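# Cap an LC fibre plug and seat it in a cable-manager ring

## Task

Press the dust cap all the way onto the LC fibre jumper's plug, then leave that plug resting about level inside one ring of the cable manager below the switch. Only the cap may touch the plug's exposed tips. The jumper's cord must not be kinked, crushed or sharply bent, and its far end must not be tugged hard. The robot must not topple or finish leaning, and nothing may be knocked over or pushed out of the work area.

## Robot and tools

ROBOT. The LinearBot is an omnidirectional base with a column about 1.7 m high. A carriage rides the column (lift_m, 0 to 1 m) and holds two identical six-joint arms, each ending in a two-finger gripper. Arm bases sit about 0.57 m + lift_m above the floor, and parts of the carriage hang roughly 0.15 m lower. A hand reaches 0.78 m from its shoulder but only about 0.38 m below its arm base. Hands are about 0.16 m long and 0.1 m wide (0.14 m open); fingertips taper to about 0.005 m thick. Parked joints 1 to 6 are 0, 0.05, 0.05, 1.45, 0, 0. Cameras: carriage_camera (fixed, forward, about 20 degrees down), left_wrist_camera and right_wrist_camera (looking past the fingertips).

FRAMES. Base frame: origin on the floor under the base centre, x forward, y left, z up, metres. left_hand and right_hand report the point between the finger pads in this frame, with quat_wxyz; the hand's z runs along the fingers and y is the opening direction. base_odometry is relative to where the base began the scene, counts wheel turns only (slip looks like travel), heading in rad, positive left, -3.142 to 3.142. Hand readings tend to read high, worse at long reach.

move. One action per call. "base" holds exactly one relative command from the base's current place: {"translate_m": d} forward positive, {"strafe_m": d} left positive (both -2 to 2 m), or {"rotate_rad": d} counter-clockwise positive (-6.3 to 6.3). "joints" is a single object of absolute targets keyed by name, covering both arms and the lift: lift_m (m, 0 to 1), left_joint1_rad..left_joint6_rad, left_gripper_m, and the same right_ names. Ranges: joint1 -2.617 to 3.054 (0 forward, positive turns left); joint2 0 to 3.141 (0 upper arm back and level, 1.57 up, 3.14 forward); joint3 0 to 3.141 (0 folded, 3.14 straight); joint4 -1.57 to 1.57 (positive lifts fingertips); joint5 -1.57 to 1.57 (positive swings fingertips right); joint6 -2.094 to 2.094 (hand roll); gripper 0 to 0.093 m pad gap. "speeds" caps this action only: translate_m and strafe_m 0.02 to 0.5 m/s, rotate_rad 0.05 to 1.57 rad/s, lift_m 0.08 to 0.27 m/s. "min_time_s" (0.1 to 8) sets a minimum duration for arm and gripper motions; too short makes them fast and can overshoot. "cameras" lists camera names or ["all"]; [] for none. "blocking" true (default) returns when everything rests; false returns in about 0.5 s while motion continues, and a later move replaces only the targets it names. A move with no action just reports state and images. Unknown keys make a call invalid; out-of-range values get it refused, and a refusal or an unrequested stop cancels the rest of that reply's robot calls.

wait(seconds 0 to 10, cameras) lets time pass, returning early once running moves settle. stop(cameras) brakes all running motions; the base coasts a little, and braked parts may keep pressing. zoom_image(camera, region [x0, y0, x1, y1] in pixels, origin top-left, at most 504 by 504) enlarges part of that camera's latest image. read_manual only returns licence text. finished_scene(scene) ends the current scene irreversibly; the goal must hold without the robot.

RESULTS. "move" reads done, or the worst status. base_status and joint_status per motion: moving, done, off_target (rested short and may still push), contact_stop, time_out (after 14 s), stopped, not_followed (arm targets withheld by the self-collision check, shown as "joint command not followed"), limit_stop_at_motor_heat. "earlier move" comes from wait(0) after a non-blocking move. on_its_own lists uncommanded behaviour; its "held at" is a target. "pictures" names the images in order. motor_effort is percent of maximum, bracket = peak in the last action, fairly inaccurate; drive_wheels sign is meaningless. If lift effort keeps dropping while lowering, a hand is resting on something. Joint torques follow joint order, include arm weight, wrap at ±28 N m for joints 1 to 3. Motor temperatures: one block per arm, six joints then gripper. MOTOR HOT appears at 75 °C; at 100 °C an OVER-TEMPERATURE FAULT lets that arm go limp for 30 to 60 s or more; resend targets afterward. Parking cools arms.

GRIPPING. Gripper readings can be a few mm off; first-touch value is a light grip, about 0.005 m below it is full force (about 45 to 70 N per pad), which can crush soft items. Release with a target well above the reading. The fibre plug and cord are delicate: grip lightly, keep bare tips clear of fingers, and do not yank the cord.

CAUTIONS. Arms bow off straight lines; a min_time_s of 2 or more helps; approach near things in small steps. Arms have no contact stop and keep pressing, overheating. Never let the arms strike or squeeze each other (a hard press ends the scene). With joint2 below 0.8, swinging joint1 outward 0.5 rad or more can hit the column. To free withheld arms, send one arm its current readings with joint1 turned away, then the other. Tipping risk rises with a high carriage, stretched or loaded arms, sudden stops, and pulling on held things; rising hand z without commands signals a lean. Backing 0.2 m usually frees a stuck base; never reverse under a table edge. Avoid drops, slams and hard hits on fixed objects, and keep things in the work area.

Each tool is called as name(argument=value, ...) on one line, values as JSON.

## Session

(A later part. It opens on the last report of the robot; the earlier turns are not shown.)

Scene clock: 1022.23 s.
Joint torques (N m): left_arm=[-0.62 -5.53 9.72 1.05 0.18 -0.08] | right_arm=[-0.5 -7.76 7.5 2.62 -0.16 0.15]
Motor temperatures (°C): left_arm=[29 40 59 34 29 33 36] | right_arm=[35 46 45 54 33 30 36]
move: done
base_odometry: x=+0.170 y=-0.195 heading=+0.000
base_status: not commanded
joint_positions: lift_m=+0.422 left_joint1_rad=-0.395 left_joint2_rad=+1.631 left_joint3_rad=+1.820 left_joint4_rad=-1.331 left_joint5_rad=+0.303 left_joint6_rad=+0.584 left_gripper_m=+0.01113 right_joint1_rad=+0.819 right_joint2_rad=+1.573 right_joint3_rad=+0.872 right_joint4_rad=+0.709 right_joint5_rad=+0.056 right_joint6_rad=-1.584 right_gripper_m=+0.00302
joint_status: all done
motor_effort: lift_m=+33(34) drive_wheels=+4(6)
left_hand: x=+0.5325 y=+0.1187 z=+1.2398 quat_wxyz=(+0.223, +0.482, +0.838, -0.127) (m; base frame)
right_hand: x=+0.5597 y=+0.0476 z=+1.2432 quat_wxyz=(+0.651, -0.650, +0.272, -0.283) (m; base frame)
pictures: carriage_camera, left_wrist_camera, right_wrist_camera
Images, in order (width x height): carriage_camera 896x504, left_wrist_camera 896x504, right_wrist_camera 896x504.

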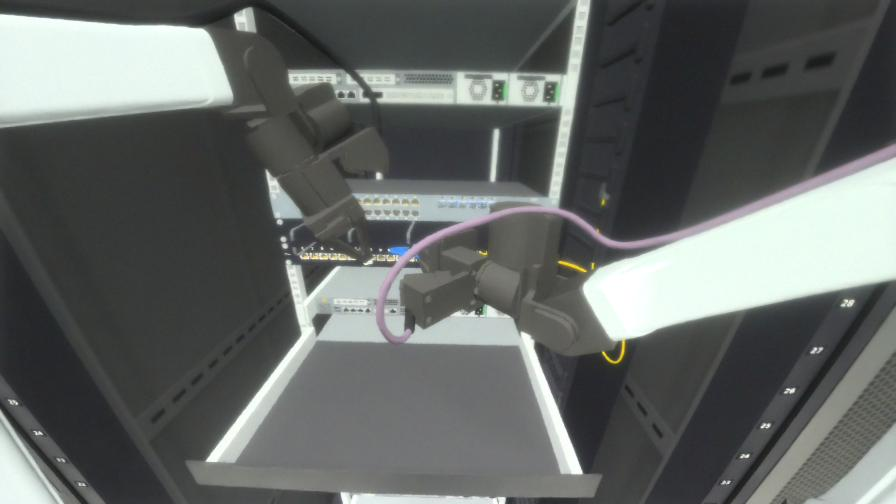

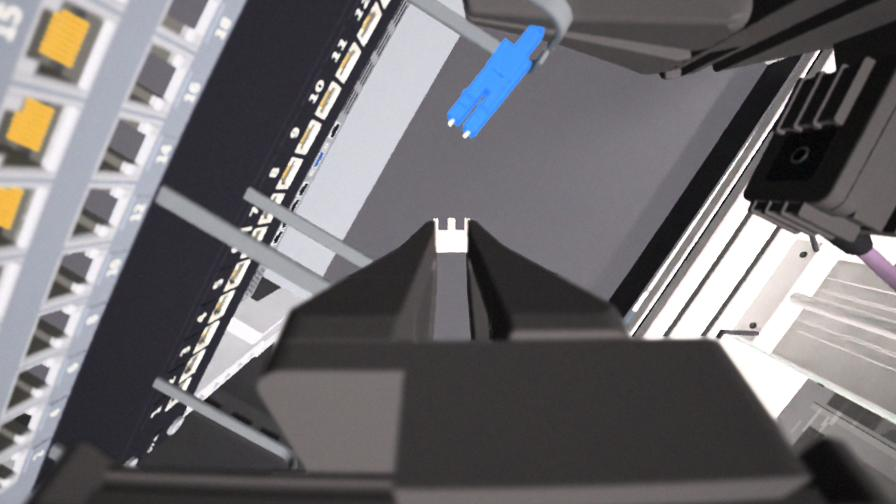

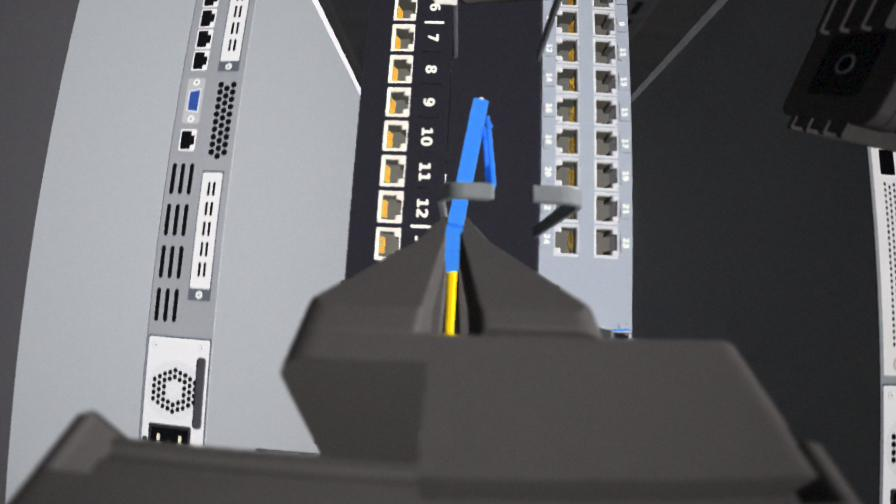

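move(joints={"lift_m": 0.4235})

move(joints={"right_gripper_m": 0.010}, min_time_s=1.5)

move(joints={"right_joint1_rad": 1.077, "right_joint2_rad": 1.72, "right_joint3_rad": 1.038, "right_joint4_rad": 0.685, "right_joint5_rad": 0.946, "right_joint6_rad": -1.57}, min_time_s=2.5, cameras=["left_wrist_camera", "right_wrist_camera"])

zoom_image(camera="left_wrist_camera", region=[390, 0, 630, 140])

zoom_image(camera="right_wrist_camera", region=[372, 30, 552, 310])

Scene clock: 1042.67 s.
Joint torques (N m): left_arm=[-0.62 -5.6 9.7 1.06 0.19 -0.08] | right_arm=[-0.53 -7.8 7.53 2.66 -0.15 0.12]
Motor temperatures (°C): left_arm=[29 40 60 34 29 33 36] | right_arm=[33 45 46 53 32 30 36]
move: done
base_odometry: x=+0.170 y=-0.195 heading=+0.000
base_status: not commanded
joint_positions: lift_m=+0.423 left_joint1_rad=-0.395 left_joint2_rad=+1.632 left_joint3_rad=+1.820 left_joint4_rad=-1.332 left_joint5_rad=+0.303 left_joint6_rad=+0.584 left_gripper_m=+0.01113 right_joint1_rad=+0.820 right_joint2_rad=+1.573 right_joint3_rad=+0.872 right_joint4_rad=+0.705 right_joint5_rad=+0.056 right_joint6_rad=-1.581 right_gripper_m=+0.00302
joint_status: all done
motor_effort: lift_m=+37(40) drive_wheels=+1(5)
left_hand: x=+0.5323 y=+0.1187 z=+1.2408 quat_wxyz=(+0.223, +0.482, +0.838, -0.127) (m; base frame)
right_hand: x=+0.5596 y=+0.0476 z=+1.2434 quat_wxyz=(+0.650, -0.651, +0.274, -0.282) (m; base frame)
pictures: none

Scene clock: 1044.47 s.
Joint torques (N m): left_arm=[-0.65 -5.56 9.72 1.05 0.19 -0.09] | right_arm=[-0.57 -7.77 7.49 2.59 -0.17 0.05]
Motor temperatures (°C): left_arm=[29 39 60 34 29 33 36] | right_arm=[33 45 46 53 32 30 36]
move: done
base_odometry: x=+0.170 y=-0.195 heading=+0.000
base_status: not commanded
joint_positions: lift_m=+0.423 left_joint1_rad=-0.395 left_joint2_rad=+1.632 left_joint3_rad=+1.820 left_joint4_rad=-1.332 left_joint5_rad=+0.303 left_joint6_rad=+0.584 left_gripper_m=+0.01113 right_joint1_rad=+0.821 right_joint2_rad=+1.573 right_joint3_rad=+0.872 right_joint4_rad=+0.711 right_joint5_rad=+0.057 right_joint6_rad=-1.575 right_gripper_m=+0.00984
joint_status: all done
motor_effort: lift_m=+37(37) drive_wheels=+4(5)
left_hand: x=+0.5323 y=+0.1187 z=+1.2408 quat_wxyz=(+0.223, +0.482, +0.838, -0.127) (m; base frame)
right_hand: x=+0.5594 y=+0.0478 z=+1.2448 quat_wxyz=(+0.653, -0.648, +0.275, -0.280) (m; base frame)
pictures: none

Scene clock: 1047.27 s.
Joint torques (N m): left_arm=[-0.61 -5.57 9.72 1.06 0.2 -0.09] | right_arm=[0.57 -7.69 9.52 2.21 0.11 0.05]
Motor temperatures (°C): left_arm=[29 39 60 34 29 33 36] | right_arm=[33 45 47 53 32 30 36]
move: done
base_odometry: x=+0.170 y=-0.195 heading=+0.000
base_status: not commanded
joint_positions: lift_m=+0.423 left_joint1_rad=-0.395 left_joint2_rad=+1.632 left_joint3_rad=+1.820 left_joint4_rad=-1.332 left_joint5_rad=+0.303 left_joint6_rad=+0.584 left_gripper_m=+0.01113 right_joint1_rad=+1.071 right_joint2_rad=+1.705 right_joint3_rad=+1.012 right_joint4_rad=+0.701 right_joint5_rad=+0.934 right_joint6_rad=-1.575 right_gripper_m=+0.00989
joint_status: all done
motor_effort: lift_m=+37(37) drive_wheels=+1(6)
left_hand: x=+0.5323 y=+0.1187 z=+1.2408 quat_wxyz=(+0.223, +0.482, +0.838, -0.127) (m; base frame)
right_hand: x=+0.5583 y=+0.0295 z=+1.2437 quat_wxyz=(+0.535, -0.531, +0.464, -0.465) (m; base frame)
pictures: left_wrist_camera, right_wrist_camera
Images, in order (width x height): left_wrist_camera 896x504, right_wrist_camera 896x504.

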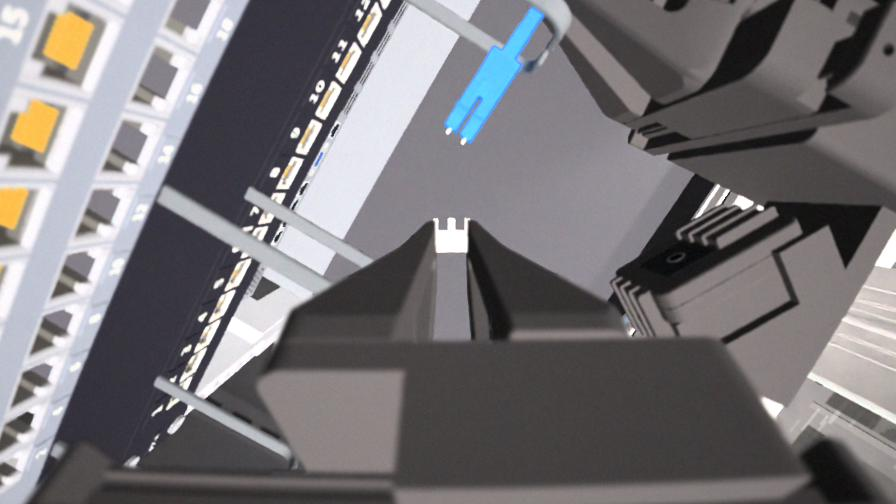

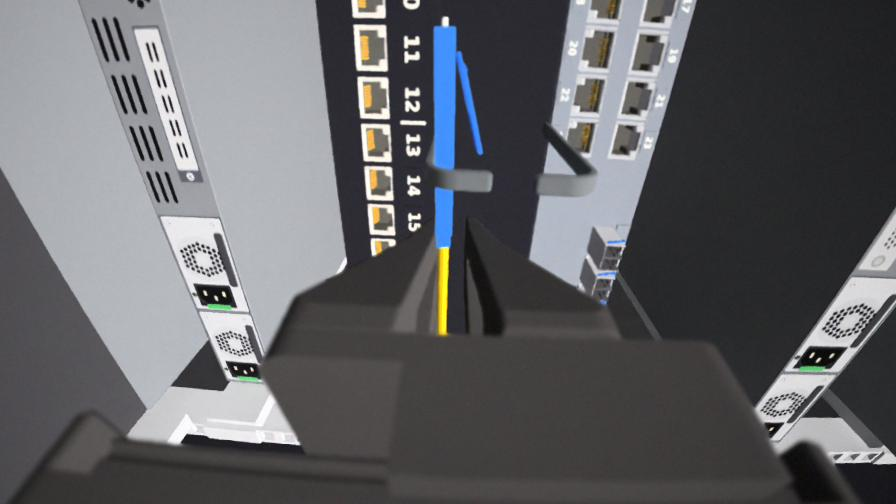

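Scaled by 2.100 from the camera's 896x504 image, which has a finer 1280x720 frame.

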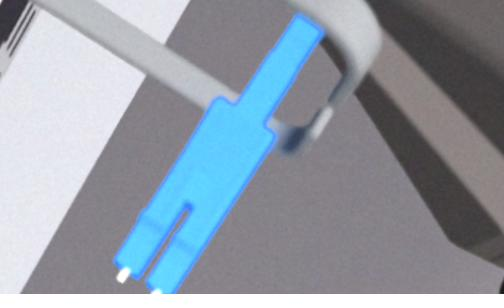

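Scaled by 1.800 from the camera's 896x504 image, which has a finer 1280x720 frame.

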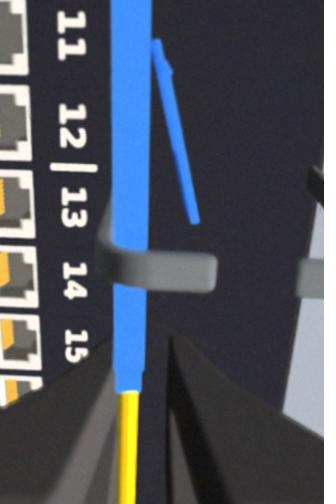

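move(base={"strafe_m": 0.003}, speeds={"strafe_m": 0.02}, joints={"lift_m": 0.421})

move(joints={"right_gripper_m": 0.0}, min_time_s=1)

move(joints={"lift_m": 0.424})

move(base={"strafe_m": -0.010}, speeds={"strafe_m": 0.03}, cameras=["left_wrist_camera", "right_wrist_camera"])

zoom_image(camera="right_wrist_camera", region=[372, 30, 552, 310])

Scene clock: 1064.27 s.
Joint torques (N m): left_arm=[-0.14 -5.71 9.61 1.08 0.21 -0.08] | right_arm=[0.43 -7.95 9.24 2.24 0.1 0.05]
Motor temperatures (°C): left_arm=[29 39 60 34 29 33 36] | right_arm=[32 44 48 52 32 30 35]
move: done
base_odometry: x=+0.170 y=-0.193 heading=-0.001
base_status: done
joint_positions: lift_m=+0.421 left_joint1_rad=-0.401 left_joint2_rad=+1.634 left_joint3_rad=+1.821 left_joint4_rad=-1.334 left_joint5_rad=+0.301 left_joint6_rad=+0.583 left_gripper_m=+0.01113 right_joint1_rad=+1.072 right_joint2_rad=+1.707 right_joint3_rad=+1.015 right_joint4_rad=+0.698 right_joint5_rad=+0.938 right_joint6_rad=-1.575 right_gripper_m=+0.00989
joint_status: all done
motor_effort: lift_m=+33(35) drive_wheels=+0(8)
left_hand: x=+0.5313 y=+0.1170 z=+1.2380 quat_wxyz=(+0.221, +0.484, +0.837, -0.127) (m; base frame)
right_hand: x=+0.5583 y=+0.0299 z=+1.2411 quat_wxyz=(+0.533, -0.532, +0.464, -0.466) (m; base frame)
pictures: none

Scene clock: 1065.53 s.
Joint torques (N m): left_arm=[-0.16 -5.74 9.62 1.07 0.2 -0.08] | right_arm=[0.44 -7.95 9.24 2.24 0.1 0.06]
Motor temperatures (°C): left_arm=[29 39 60 34 29 33 36] | right_arm=[32 44 48 52 32 30 35]
move: done
base_odometry: x=+0.170 y=-0.193 heading=-0.001
base_status: not commanded
joint_positions: lift_m=+0.421 left_joint1_rad=-0.401 left_joint2_rad=+1.634 left_joint3_rad=+1.821 left_joint4_rad=-1.334 left_joint5_rad=+0.301 left_joint6_rad=+0.583 left_gripper_m=+0.01113 right_joint1_rad=+1.072 right_joint2_rad=+1.707 right_joint3_rad=+1.015 right_joint4_rad=+0.698 right_joint5_rad=+0.938 right_joint6_rad=-1.575 right_gripper_m=+0.00196
joint_status: all done
motor_effort: lift_m=+33(33) drive_wheels=+3(6)
left_hand: x=+0.5313 y=+0.1170 z=+1.2380 quat_wxyz=(+0.221, +0.484, +0.837, -0.127) (m; base frame)
right_hand: x=+0.5583 y=+0.0299 z=+1.2411 quat_wxyz=(+0.533, -0.532, +0.464, -0.466) (m; base frame)
pictures: none

Scene clock: 1065.93 s.
Joint torques (N m): left_arm=[-0.14 -5.75 9.48 1.08 0.21 -0.08] | right_arm=[0.43 -8.1 9.1 2.27 0.1 0.05]
Motor temperatures (°C): left_arm=[29 39 60 34 29 33 36] | right_arm=[32 44 48 52 32 30 35]
move: done
base_odometry: x=+0.170 y=-0.193 heading=-0.001
base_status: not commanded
joint_positions: lift_m=+0.424 left_joint1_rad=-0.401 left_joint2_rad=+1.634 left_joint3_rad=+1.824 left_joint4_rad=-1.335 left_joint5_rad=+0.301 left_joint6_rad=+0.583 left_gripper_m=+0.01113 right_joint1_rad=+1.072 right_joint2_rad=+1.709 right_joint3_rad=+1.017 right_joint4_rad=+0.695 right_joint5_rad=+0.938 right_joint6_rad=-1.575 right_gripper_m=+0.00196
joint_status: all done
motor_effort: lift_m=+36(41) drive_wheels=+2(6)
left_hand: x=+0.5314 y=+0.1170 z=+1.2413 quat_wxyz=(+0.221, +0.484, +0.837, -0.127) (m; base frame)
right_hand: x=+0.5585 y=+0.0302 z=+1.2435 quat_wxyz=(+0.533, -0.532, +0.464, -0.466) (m; base frame)
pictures: none

Scene clock: 1066.70 s.
Joint torques (N m): left_arm=[0.03 -5.81 9.43 1.09 0.21 -0.08] | right_arm=[0.49 -8.14 9.09 2.28 0.09 0.05]
Motor temperatures (°C): left_arm=[29 39 60 34 29 33 36] | right_arm=[32 44 48 52 32 30 35]
move: done
base_odometry: x=+0.170 y=-0.202 heading=+0.000
base_status: done
joint_positions: lift_m=+0.424 left_joint1_rad=-0.402 left_joint2_rad=+1.634 left_joint3_rad=+1.824 left_joint4_rad=-1.335 left_joint5_rad=+0.301 left_joint6_rad=+0.583 left_gripper_m=+0.01113 right_joint1_rad=+1.072 right_joint2_rad=+1.709 right_joint3_rad=+1.017 right_joint4_rad=+0.695 right_joint5_rad=+0.939 right_joint6_rad=-1.575 right_gripper_m=+0.00196
joint_status: not commanded
motor_effort: lift_m=+36(36) drive_wheels=+1(6)
left_hand: x=+0.5311 y=+0.1165 z=+1.2413 quat_wxyz=(+0.221, +0.485, +0.837, -0.127) (m; base frame)
right_hand: x=+0.5587 y=+0.0298 z=+1.2435 quat_wxyz=(+0.532, -0.532, +0.465, -0.467) (m; base frame)
pictures: left_wrist_camera, right_wrist_camera
Images, in order (width x height): left_wrist_camera 896x504, right_wrist_camera 896x504.

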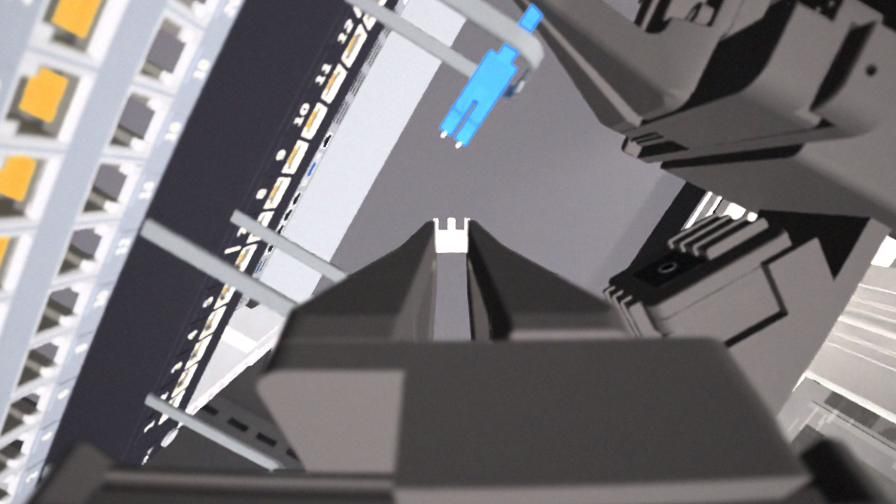

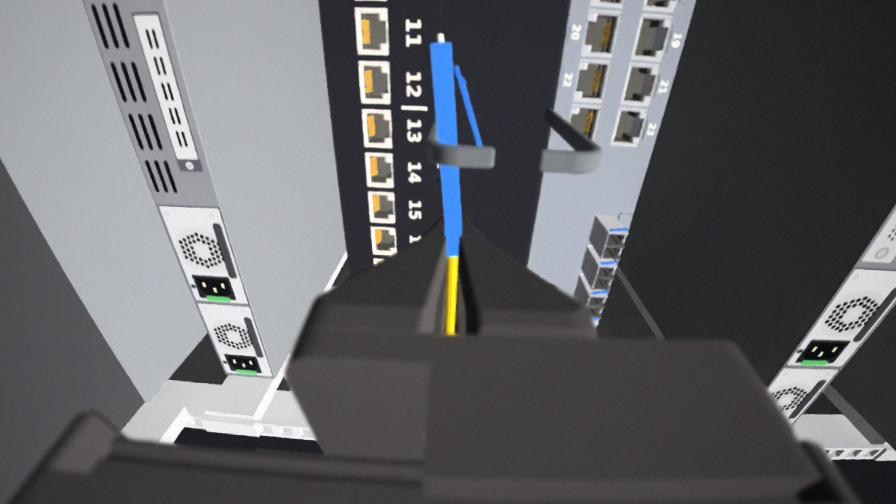

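Scaled by 1.800 from the camera's 896x504 image, which has a finer 1280x720 frame.

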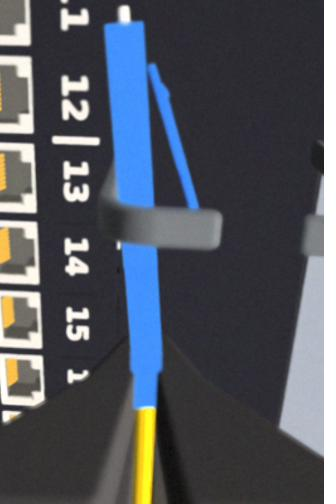

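move(joints={"lift_m": 0.4215})

move(joints={"right_gripper_m": 0.012}, min_time_s=1)

move(base={"strafe_m": 0.009}, speeds={"strafe_m": 0.03}, cameras=["left_wrist_camera", "right_wrist_camera"])

zoom_image(camera="right_wrist_camera", region=[372, 30, 552, 310])

Scene clock: 1083.30 s.
Joint torques (N m): left_arm=[-0.03 -5.91 9.44 1.1 0.2 -0.07] | right_arm=[0.47 -8.25 9.01 2.3 0.08 0.05]
Motor temperatures (°C): left_arm=[29 39 59 34 29 33 36] | right_arm=[32 44 49 51 32 30 36]
move: done
base_odometry: x=+0.170 y=-0.202 heading=+0.000
base_status: not commanded
joint_positions: lift_m=+0.422 left_joint1_rad=-0.402 left_joint2_rad=+1.635 left_joint3_rad=+1.824 left_joint4_rad=-1.336 left_joint5_rad=+0.301 left_joint6_rad=+0.583 left_gripper_m=+0.01113 right_joint1_rad=+1.072 right_joint2_rad=+1.710 right_joint3_rad=+1.018 right_joint4_rad=+0.693 right_joint5_rad=+0.939 right_joint6_rad=-1.575 right_gripper_m=+0.00196
joint_status: all done
motor_effort: lift_m=+34(35) drive_wheels=+1(4)
left_hand: x=+0.5310 y=+0.1166 z=+1.2385 quat_wxyz=(+0.220, +0.485, +0.837, -0.127) (m; base frame)
right_hand: x=+0.5588 y=+0.0301 z=+1.2405 quat_wxyz=(+0.531, -0.533, +0.465, -0.467) (m; base frame)
pictures: none

Scene clock: 1084.60 s.
Joint torques (N m): left_arm=[-0.05 -5.87 9.43 1.11 0.21 -0.08] | right_arm=[0.47 -8.27 9.01 2.3 0.09 0.05]
Motor temperatures (°C): left_arm=[29 40 59 34 29 33 36] | right_arm=[32 44 49 51 32 30 36]
move: done
base_odometry: x=+0.170 y=-0.202 heading=+0.000
base_status: not commanded
joint_positions: lift_m=+0.422 left_joint1_rad=-0.402 left_joint2_rad=+1.635 left_joint3_rad=+1.824 left_joint4_rad=-1.336 left_joint5_rad=+0.301 left_joint6_rad=+0.583 left_gripper_m=+0.01113 right_joint1_rad=+1.072 right_joint2_rad=+1.710 right_joint3_rad=+1.018 right_joint4_rad=+0.693 right_joint5_rad=+0.939 right_joint6_rad=-1.575 right_gripper_m=+0.01189
joint_status: all done
motor_effort: lift_m=+33(34) drive_wheels=+2(6)
left_hand: x=+0.5310 y=+0.1166 z=+1.2385 quat_wxyz=(+0.220, +0.485, +0.837, -0.127) (m; base frame)
right_hand: x=+0.5588 y=+0.0301 z=+1.2405 quat_wxyz=(+0.531, -0.533, +0.465, -0.467) (m; base frame)
pictures: none

Scene clock: 1085.33 s.
Joint torques (N m): left_arm=[0.03 -5.9 9.46 1.1 0.21 -0.07] | right_arm=[0.57 -8.2 9.02 2.31 0.08 0.05]
Motor temperatures (°C): left_arm=[29 40 59 34 29 33 36] | right_arm=[32 44 49 51 32 30 36]
move: done
base_odometry: x=+0.170 y=-0.194 heading=-0.001
base_status: done
joint_positions: lift_m=+0.422 left_joint1_rad=-0.403 left_joint2_rad=+1.635 left_joint3_rad=+1.824 left_joint4_rad=-1.336 left_joint5_rad=+0.300 left_joint6_rad=+0.582 left_gripper_m=+0.01113 right_joint1_rad=+1.072 right_joint2_rad=+1.710 right_joint3_rad=+1.018 right_joint4_rad=+0.693 right_joint5_rad=+0.940 right_joint6_rad=-1.575 right_gripper_m=+0.01189
joint_status: not commanded
motor_effort: lift_m=+33(34) drive_wheels=+4(8)
left_hand: x=+0.5309 y=+0.1165 z=+1.2384 quat_wxyz=(+0.220, +0.485, +0.837, -0.127) (m; base frame)
right_hand: x=+0.5588 y=+0.0300 z=+1.2405 quat_wxyz=(+0.531, -0.533, +0.465, -0.467) (m; base frame)
pictures: left_wrist_camera, right_wrist_camera
Images, in order (width x height): left_wrist_camera 896x504, right_wrist_camera 896x504.

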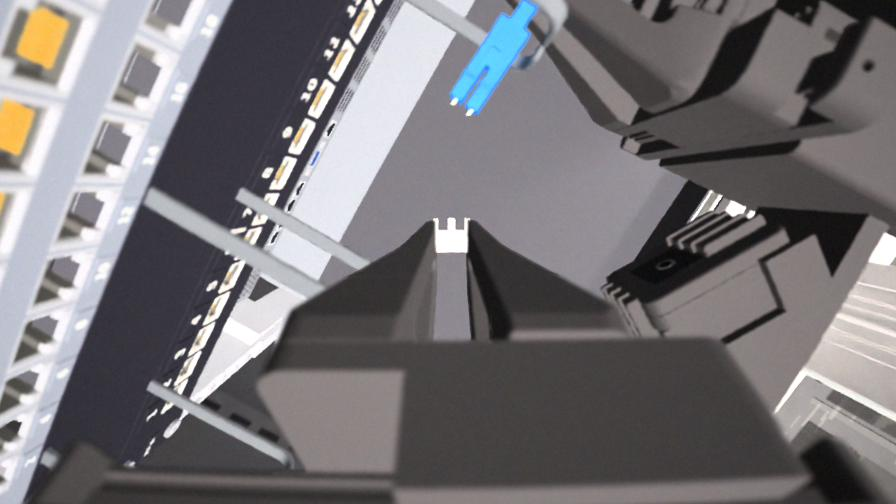

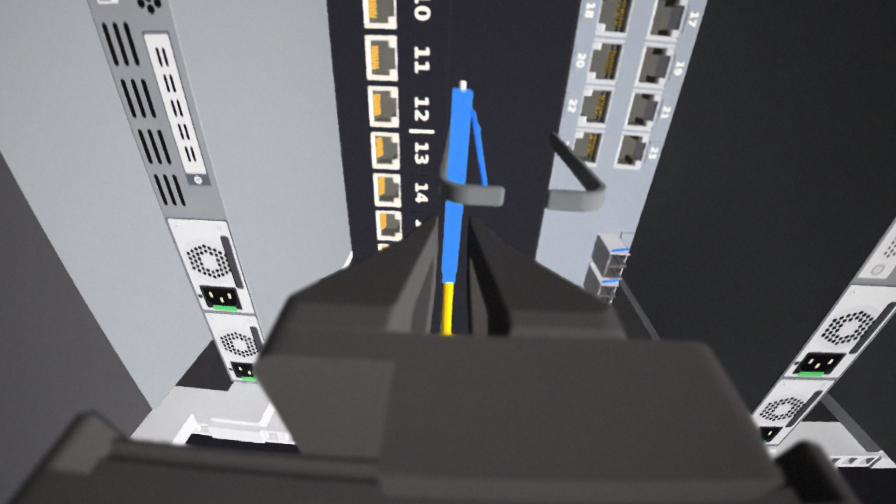

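Scaled by 1.800 from the camera's 896x504 image, which has a finer 1280x720 frame.

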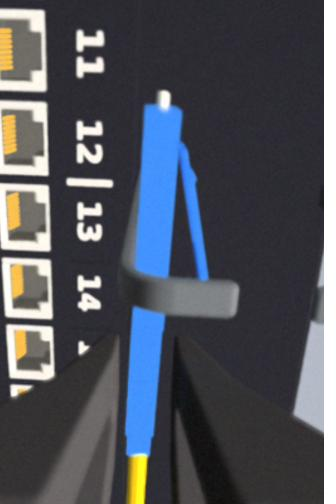

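move(joints={"lift_m": 0.4205})

move(joints={"right_gripper_m": 0.0}, min_time_s=1)

move(joints={"lift_m": 0.4235})

move(joints={"right_joint1_rad": 0.918, "right_joint2_rad": 1.566, "right_joint3_rad": 0.869, "right_joint4_rad": 0.694, "right_joint5_rad": 0.442}, min_time_s=3, cameras=["left_wrist_camera", "right_wrist_camera"])

zoom_image(camera="left_wrist_camera", region=[390, 0, 630, 140])

zoom_image(camera="right_wrist_camera", region=[372, 30, 552, 310])

Scene clock: 1097.47 s.
Joint torques (N m): left_arm=[0.03 -5.91 9.46 1.11 0.2 -0.08] | right_arm=[0.53 -8.35 9.02 2.31 0.1 0.05]
Motor temperatures (°C): left_arm=[29 40 59 34 29 33 36] | right_arm=[32 44 49 50 32 30 35]
move: done
base_odometry: x=+0.170 y=-0.194 heading=-0.001
base_status: not commanded
joint_positions: lift_m=+0.421 left_joint1_rad=-0.403 left_joint2_rad=+1.636 left_joint3_rad=+1.824 left_joint4_rad=-1.338 left_joint5_rad=+0.300 left_joint6_rad=+0.582 left_gripper_m=+0.01113 right_joint1_rad=+1.072 right_joint2_rad=+1.711 right_joint3_rad=+1.018 right_joint4_rad=+0.693 right_joint5_rad=+0.940 right_joint6_rad=-1.575 right_gripper_m=+0.01189
joint_status: all done
motor_effort: lift_m=+33(34) drive_wheels=+1(6)
left_hand: x=+0.5307 y=+0.1166 z=+1.2371 quat_wxyz=(+0.219, +0.485, +0.837, -0.127) (m; base frame)
right_hand: x=+0.5589 y=+0.0301 z=+1.2391 quat_wxyz=(+0.531, -0.533, +0.465, -0.467) (m; base frame)
pictures: none

Scene clock: 1098.73 s.
Joint torques (N m): left_arm=[0.01 -5.94 9.4 1.11 0.2 -0.08] | right_arm=[0.46 -8.32 9.01 2.27 0.08 0.05]
Motor temperatures (°C): left_arm=[29 40 59 34 29 33 36] | right_arm=[32 44 49 50 32 30 35]
move: done
base_odometry: x=+0.170 y=-0.194 heading=-0.001
base_status: not commanded
joint_positions: lift_m=+0.421 left_joint1_rad=-0.403 left_joint2_rad=+1.636 left_joint3_rad=+1.824 left_joint4_rad=-1.338 left_joint5_rad=+0.300 left_joint6_rad=+0.582 left_gripper_m=+0.01113 right_joint1_rad=+1.072 right_joint2_rad=+1.711 right_joint3_rad=+1.018 right_joint4_rad=+0.695 right_joint5_rad=+0.940 right_joint6_rad=-1.575 right_gripper_m=+0.00287
joint_status: all done
motor_effort: lift_m=+33(33) drive_wheels=+2(6)
left_hand: x=+0.5307 y=+0.1166 z=+1.2371 quat_wxyz=(+0.219, +0.485, +0.837, -0.127) (m; base frame)
right_hand: x=+0.5589 y=+0.0301 z=+1.2395 quat_wxyz=(+0.532, -0.532, +0.465, -0.467) (m; base frame)
pictures: none

Scene clock: 1099.13 s.
Joint torques (N m): left_arm=[0.02 -5.85 9.24 1.11 0.21 -0.08] | right_arm=[0.44 -8.31 8.87 2.27 0.08 0.05]
Motor temperatures (°C): left_arm=[29 40 59 34 29 33 36] | right_arm=[32 44 49 50 32 30 35]
move: done
base_odometry: x=+0.170 y=-0.194 heading=-0.001
base_status: not commanded
joint_positions: lift_m=+0.423 left_joint1_rad=-0.403 left_joint2_rad=+1.636 left_joint3_rad=+1.826 left_joint4_rad=-1.338 left_joint5_rad=+0.300 left_joint6_rad=+0.582 left_gripper_m=+0.01113 right_joint1_rad=+1.072 right_joint2_rad=+1.711 right_joint3_rad=+1.020 right_joint4_rad=+0.695 right_joint5_rad=+0.940 right_joint6_rad=-1.575 right_gripper_m=+0.00287
joint_status: all done
motor_effort: lift_m=+36(41) drive_wheels=+2(5)
left_hand: x=+0.5309 y=+0.1165 z=+1.2404 quat_wxyz=(+0.220, +0.485, +0.837, -0.127) (m; base frame)
right_hand: x=+0.5590 y=+0.0303 z=+1.2431 quat_wxyz=(+0.532, -0.532, +0.465, -0.467) (m; base frame)
pictures: none

Scene clock: 1102.43 s.
Joint torques (N m): left_arm=[0.02 -5.93 9.24 1.12 0.21 -0.07] | right_arm=[-0.53 -9.99 6.08 2.61 -0.12 0.05]
Motor temperatures (°C): left_arm=[29 40 59 34 29 33 36] | right_arm=[32 44 49 50 32 30 35]
move: done
base_odometry: x=+0.170 y=-0.194 heading=-0.001
base_status: not commanded
joint_positions: lift_m=+0.423 left_joint1_rad=-0.403 left_joint2_rad=+1.636 left_joint3_rad=+1.826 left_joint4_rad=-1.338 left_joint5_rad=+0.300 left_joint6_rad=+0.582 left_gripper_m=+0.01113 right_joint1_rad=+0.923 right_joint2_rad=+1.586 right_joint3_rad=+0.884 right_joint4_rad=+0.697 right_joint5_rad=+0.454 right_joint6_rad=-1.575 right_gripper_m=+0.00285
joint_status: all done
motor_effort: lift_m=+36(36) drive_wheels=+4(7)
left_hand: x=+0.5309 y=+0.1165 z=+1.2404 quat_wxyz=(+0.220, +0.485, +0.837, -0.127) (m; base frame)
right_hand: x=+0.5659 y=+0.0301 z=+1.2413 quat_wxyz=(+0.600, -0.605, +0.369, -0.371) (m; base frame)
pictures: left_wrist_camera, right_wrist_camera
Images, in order (width x height): left_wrist_camera 896x504, right_wrist_camera 896x504.

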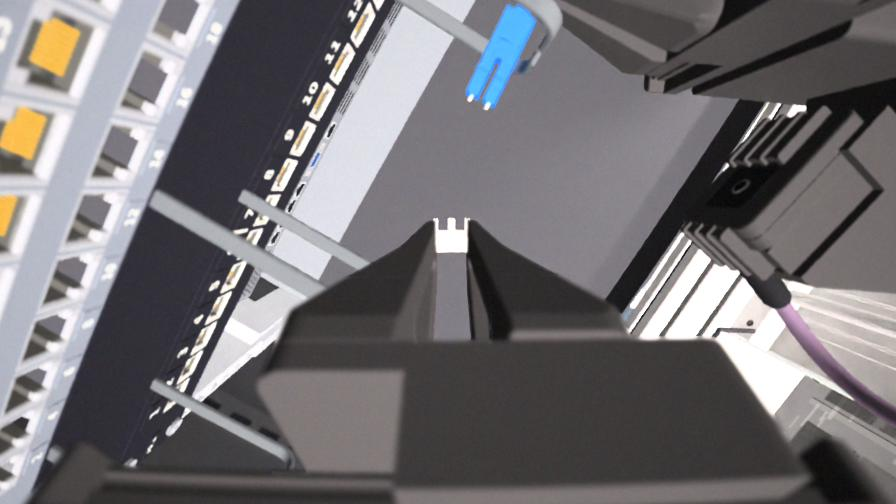

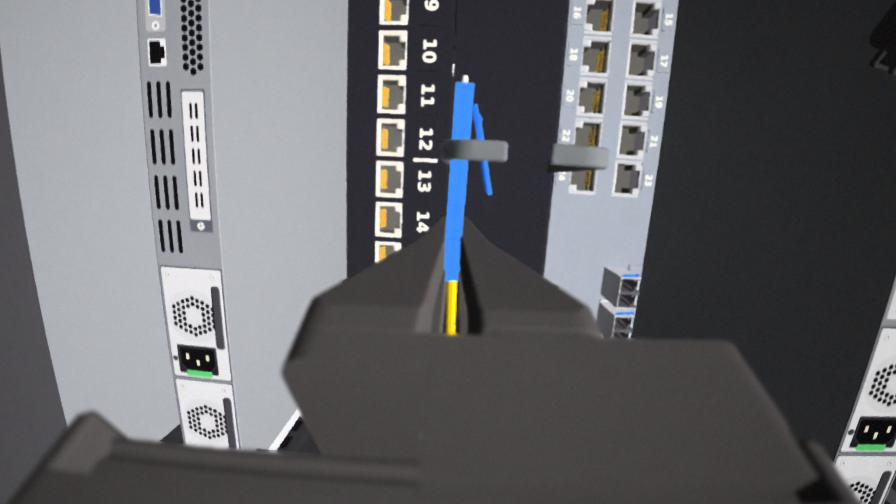

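Scaled by 2.100 from the camera's 896x504 image, which has a finer 1280x720 frame.

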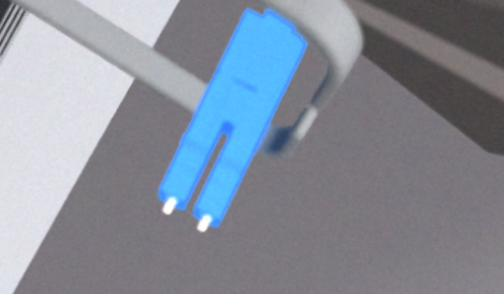

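Scaled by 1.800 from the camera's 896x504 image, which has a finer 1280x720 frame.

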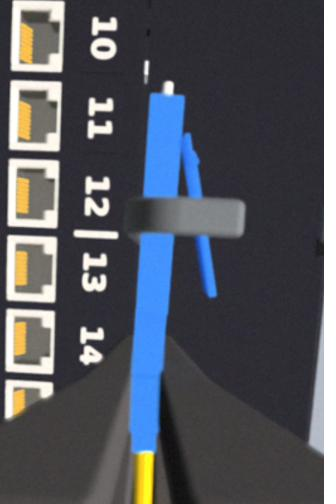

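move(joints={"lift_m": 0.421})

move(joints={"right_gripper_m": 0.010}, min_time_s=1)

move(joints={"right_joint1_rad": 1.077, "right_joint2_rad": 1.724, "right_joint3_rad": 1.04, "right_joint4_rad": 0.685, "right_joint5_rad": 0.952}, min_time_s=2, cameras=["left_wrist_camera", "right_wrist_camera"])

zoom_image(camera="left_wrist_camera", region=[390, 0, 630, 140])

zoom_image(camera="right_wrist_camera", region=[372, 30, 552, 310])

Scene clock: 1121.77 s.
Joint torques (N m): left_arm=[0.02 -6 9.24 1.12 0.23 -0.08] | right_arm=[-0.58 -9.7 6.13 2.54 -0.1 0.05]
Motor temperatures (°C): left_arm=[29 41 59 34 29 33 36] | right_arm=[32 45 47 52 32 30 36]
move: done
base_odometry: x=+0.170 y=-0.194 heading=-0.001
base_status: not commanded
joint_positions: lift_m=+0.421 left_joint1_rad=-0.403 left_joint2_rad=+1.637 left_joint3_rad=+1.826 left_joint4_rad=-1.338 left_joint5_rad=+0.300 left_joint6_rad=+0.582 left_gripper_m=+0.01113 right_joint1_rad=+0.923 right_joint2_rad=+1.584 right_joint3_rad=+0.884 right_joint4_rad=+0.701 right_joint5_rad=+0.452 right_joint6_rad=-1.575 right_gripper_m=+0.00285
joint_status: all done
motor_effort: lift_m=+34(35) drive_wheels=+3(7)
left_hand: x=+0.5309 y=+0.1165 z=+1.2377 quat_wxyz=(+0.219, +0.485, +0.837, -0.127) (m; base frame)
right_hand: x=+0.5655 y=+0.0300 z=+1.2410 quat_wxyz=(+0.603, -0.603, +0.368, -0.371) (m; base frame)
pictures: none

Scene clock: 1123.07 s.
Joint torques (N m): left_arm=[0.02 -6.05 9.24 1.12 0.21 -0.08] | right_arm=[-0.57 -9.73 6.12 2.54 -0.11 0.06]
Motor temperatures (°C): left_arm=[29 41 60 34 29 33 36] | right_arm=[32 45 47 52 32 30 36]
move: done
base_odometry: x=+0.170 y=-0.194 heading=-0.001
base_status: not commanded
joint_positions: lift_m=+0.421 left_joint1_rad=-0.403 left_joint2_rad=+1.637 left_joint3_rad=+1.826 left_joint4_rad=-1.338 left_joint5_rad=+0.300 left_joint6_rad=+0.582 left_gripper_m=+0.01113 right_joint1_rad=+0.923 right_joint2_rad=+1.584 right_joint3_rad=+0.884 right_joint4_rad=+0.701 right_joint5_rad=+0.452 right_joint6_rad=-1.575 right_gripper_m=+0.00989
joint_status: all done
motor_effort: lift_m=+33(34) drive_wheels=+2(6)
left_hand: x=+0.5309 y=+0.1165 z=+1.2377 quat_wxyz=(+0.219, +0.485, +0.837, -0.127) (m; base frame)
right_hand: x=+0.5654 y=+0.0300 z=+1.2410 quat_wxyz=(+0.603, -0.603, +0.368, -0.371) (m; base frame)
pictures: none

Scene clock: 1125.37 s.
Joint torques (N m): left_arm=[0.02 -6.06 9.25 1.12 0.21 -0.08] | right_arm=[0.54 -7.75 9.5 2.21 0.12 0.06]
Motor temperatures (°C): left_arm=[29 41 60 34 29 33 36] | right_arm=[32 45 47 52 32 30 35]
move: done
base_odometry: x=+0.170 y=-0.194 heading=-0.001
base_status: not commanded
joint_positions: lift_m=+0.421 left_joint1_rad=-0.403 left_joint2_rad=+1.637 left_joint3_rad=+1.826 left_joint4_rad=-1.338 left_joint5_rad=+0.300 left_joint6_rad=+0.582 left_gripper_m=+0.01113 right_joint1_rad=+1.071 right_joint2_rad=+1.709 right_joint3_rad=+1.015 right_joint4_rad=+0.701 right_joint5_rad=+0.941 right_joint6_rad=-1.575 right_gripper_m=+0.00989
joint_status: all done
motor_effort: lift_m=+33(34) drive_wheels=+2(6)
left_hand: x=+0.5309 y=+0.1165 z=+1.2377 quat_wxyz=(+0.219, +0.485, +0.837, -0.127) (m; base frame)
right_hand: x=+0.5589 y=+0.0292 z=+1.2406 quat_wxyz=(+0.533, -0.530, +0.466, -0.467) (m; base frame)
pictures: left_wrist_camera, right_wrist_camera
Images, in order (width x height): left_wrist_camera 896x504, right_wrist_camera 896x504.

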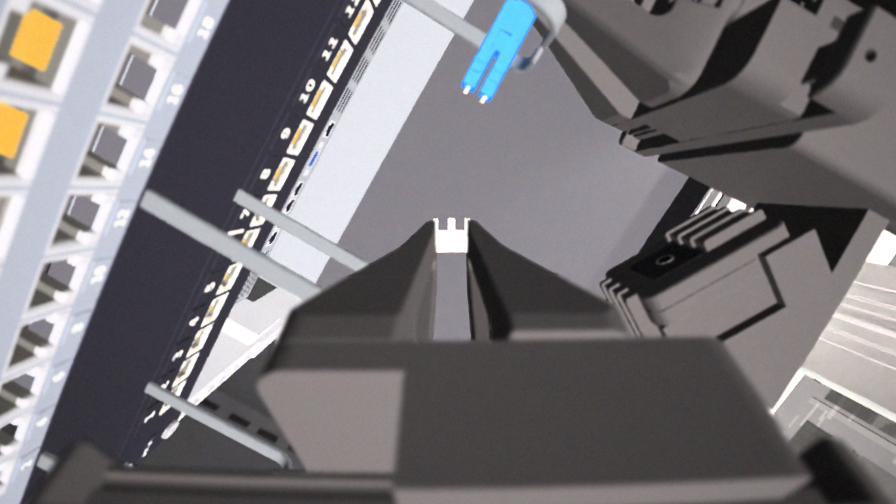

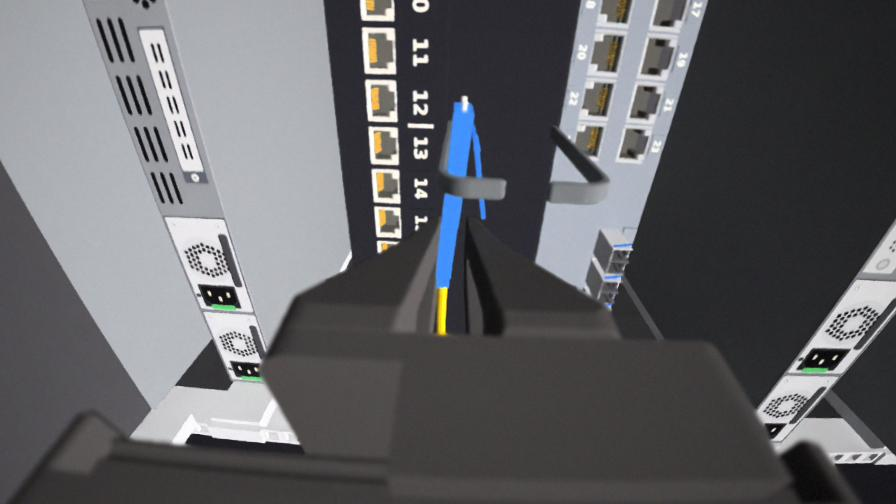

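Scaled by 2.100 from the camera's 896x504 image, which has a finer 1280x720 frame.

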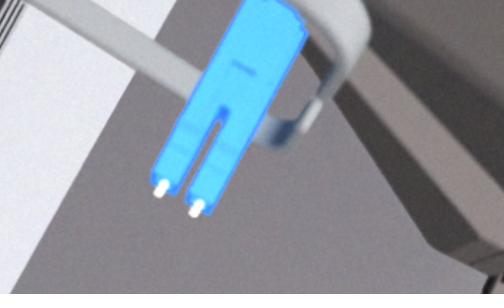

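Scaled by 1.800 from the camera's 896x504 image, which has a finer 1280x720 frame.

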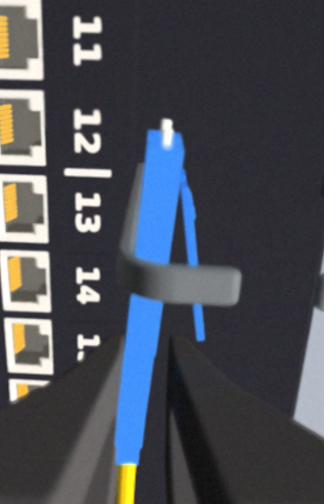

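move(joints={"lift_m": 0.4192})

move(joints={"right_gripper_m": 0.0}, min_time_s=1)

move(joints={"lift_m": 0.4235})

move(joints={"right_joint1_rad": 0.896, "right_joint2_rad": 1.5865, "right_joint3_rad": 0.8905, "right_joint4_rad": 0.694, "right_joint5_rad": 0.42}, min_time_s=3, cameras=["left_wrist_camera", "right_wrist_camera"])

zoom_image(camera="left_wrist_camera", region=[390, 0, 630, 140])

zoom_image(camera="right_wrist_camera", region=[372, 30, 552, 310])

Scene clock: 1141.43 s.
Joint torques (N m): left_arm=[-0.01 -6.11 9.21 1.12 0.21 -0.08] | right_arm=[0.5 -7.88 9.26 2.25 0.11 0.05]
Motor temperatures (°C): left_arm=[29 41 60 34 29 33 36] | right_arm=[32 45 48 52 32 30 35]
move: done
base_odometry: x=+0.170 y=-0.194 heading=-0.001
base_status: not commanded
joint_positions: lift_m=+0.419 left_joint1_rad=-0.403 left_joint2_rad=+1.637 left_joint3_rad=+1.826 left_joint4_rad=-1.339 left_joint5_rad=+0.300 left_joint6_rad=+0.582 left_gripper_m=+0.01113 right_joint1_rad=+1.071 right_joint2_rad=+1.711 right_joint3_rad=+1.017 right_joint4_rad=+0.698 right_joint5_rad=+0.943 right_joint6_rad=-1.575 right_gripper_m=+0.00989
joint_status: all done
motor_effort: lift_m=+33(34) drive_wheels=+1(5)
left_hand: x=+0.5308 y=+0.1166 z=+1.2357 quat_wxyz=(+0.218, +0.485, +0.837, -0.127) (m; base frame)
right_hand: x=+0.5592 y=+0.0291 z=+1.2387 quat_wxyz=(+0.532, -0.530, +0.466, -0.468) (m; base frame)
pictures: none

Scene clock: 1142.70 s.
Joint torques (N m): left_arm=[0.01 -6.09 9.22 1.13 0.21 -0.08] | right_arm=[0.55 -7.94 9.06 2.2 0.1 0.05]
Motor temperatures (°C): left_arm=[29 41 60 34 29 33 36] | right_arm=[32 45 48 52 32 30 35]
move: done
base_odometry: x=+0.170 y=-0.194 heading=-0.001
base_status: not commanded
joint_positions: lift_m=+0.419 left_joint1_rad=-0.403 left_joint2_rad=+1.637 left_joint3_rad=+1.826 left_joint4_rad=-1.339 left_joint5_rad=+0.300 left_joint6_rad=+0.582 left_gripper_m=+0.01113 right_joint1_rad=+1.071 right_joint2_rad=+1.711 right_joint3_rad=+1.020 right_joint4_rad=+0.701 right_joint5_rad=+0.943 right_joint6_rad=-1.575 right_gripper_m=+0.00309
joint_status: all done
motor_effort: lift_m=+33(33) drive_wheels=+3(5)
left_hand: x=+0.5308 y=+0.1166 z=+1.2357 quat_wxyz=(+0.218, +0.485, +0.837, -0.127) (m; base frame)
right_hand: x=+0.5593 y=+0.0294 z=+1.2402 quat_wxyz=(+0.533, -0.528, +0.467, -0.467) (m; base frame)
pictures: none

Scene clock: 1143.10 s.
Joint torques (N m): left_arm=[0.03 -6.19 9.03 1.13 0.21 -0.08] | right_arm=[0.58 -8.14 8.95 2.25 0.1 0.05]
Motor temperatures (°C): left_arm=[29 41 60 34 29 33 36] | right_arm=[32 45 48 52 32 30 35]
move: done
base_odometry: x=+0.170 y=-0.194 heading=-0.001
base_status: not commanded
joint_positions: lift_m=+0.423 left_joint1_rad=-0.403 left_joint2_rad=+1.638 left_joint3_rad=+1.828 left_joint4_rad=-1.338 left_joint5_rad=+0.300 left_joint6_rad=+0.582 left_gripper_m=+0.01113 right_joint1_rad=+1.071 right_joint2_rad=+1.713 right_joint3_rad=+1.021 right_joint4_rad=+0.696 right_joint5_rad=+0.944 right_joint6_rad=-1.575 right_gripper_m=+0.00309
joint_status: all done
motor_effort: lift_m=+35(42) drive_wheels=+3(5)
left_hand: x=+0.5313 y=+0.1164 z=+1.2404 quat_wxyz=(+0.219, +0.485, +0.837, -0.127) (m; base frame)
right_hand: x=+0.5596 y=+0.0298 z=+1.2429 quat_wxyz=(+0.531, -0.530, +0.466, -0.468) (m; base frame)
pictures: none

Scene clock: 1146.40 s.
Joint torques (N m): left_arm=[0.02 -6.16 9.03 1.13 0.21 -0.08] | right_arm=[-1.05 -10.24 6.08 2.6 -0.05 0.04]
Motor temperatures (°C): left_arm=[29 40 59 34 29 33 36] | right_arm=[32 45 48 52 32 30 35]
move: done
base_odometry: x=+0.170 y=-0.194 heading=-0.001
base_status: not commanded
joint_positions: lift_m=+0.423 left_joint1_rad=-0.403 left_joint2_rad=+1.638 left_joint3_rad=+1.828 left_joint4_rad=-1.338 left_joint5_rad=+0.300 left_joint6_rad=+0.582 left_gripper_m=+0.01113 right_joint1_rad=+0.906 right_joint2_rad=+1.607 right_joint3_rad=+0.906 right_joint4_rad=+0.698 right_joint5_rad=+0.425 right_joint6_rad=-1.575 right_gripper_m=+0.00309
joint_status: all done
motor_effort: lift_m=+36(36) drive_wheels=+2(6)
left_hand: x=+0.5313 y=+0.1164 z=+1.2404 quat_wxyz=(+0.219, +0.485, +0.837, -0.127) (m; base frame)
right_hand: x=+0.5728 y=+0.0330 z=+1.2418 quat_wxyz=(+0.603, -0.607, +0.365, -0.368) (m; base frame)
pictures: left_wrist_camera, right_wrist_camera
Images, in order (width x height): left_wrist_camera 896x504, right_wrist_camera 896x504.

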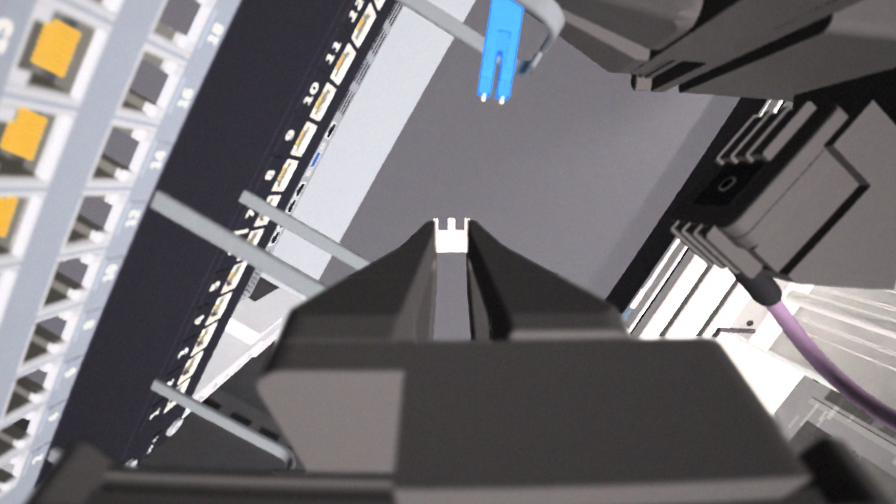

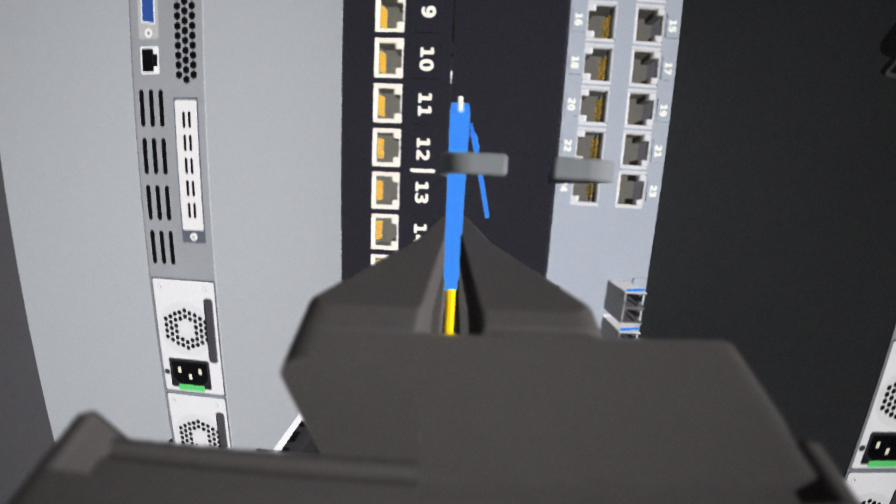

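Scaled by 2.100 from the camera's 896x504 image, which has a finer 1280x720 frame.

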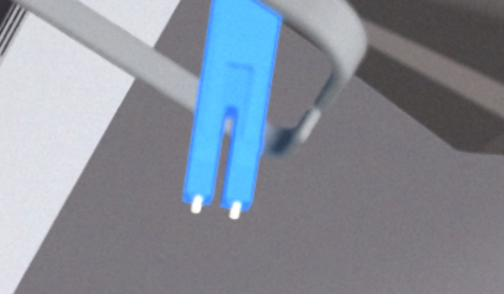

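Scaled by 1.800 from the camera's 896x504 image, which has a finer 1280x720 frame.

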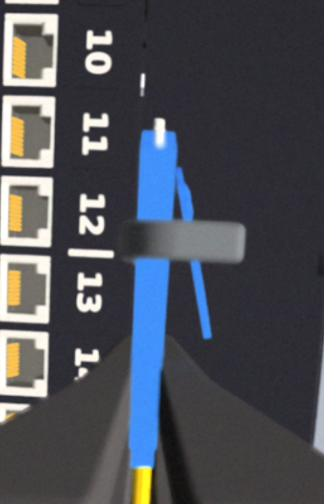

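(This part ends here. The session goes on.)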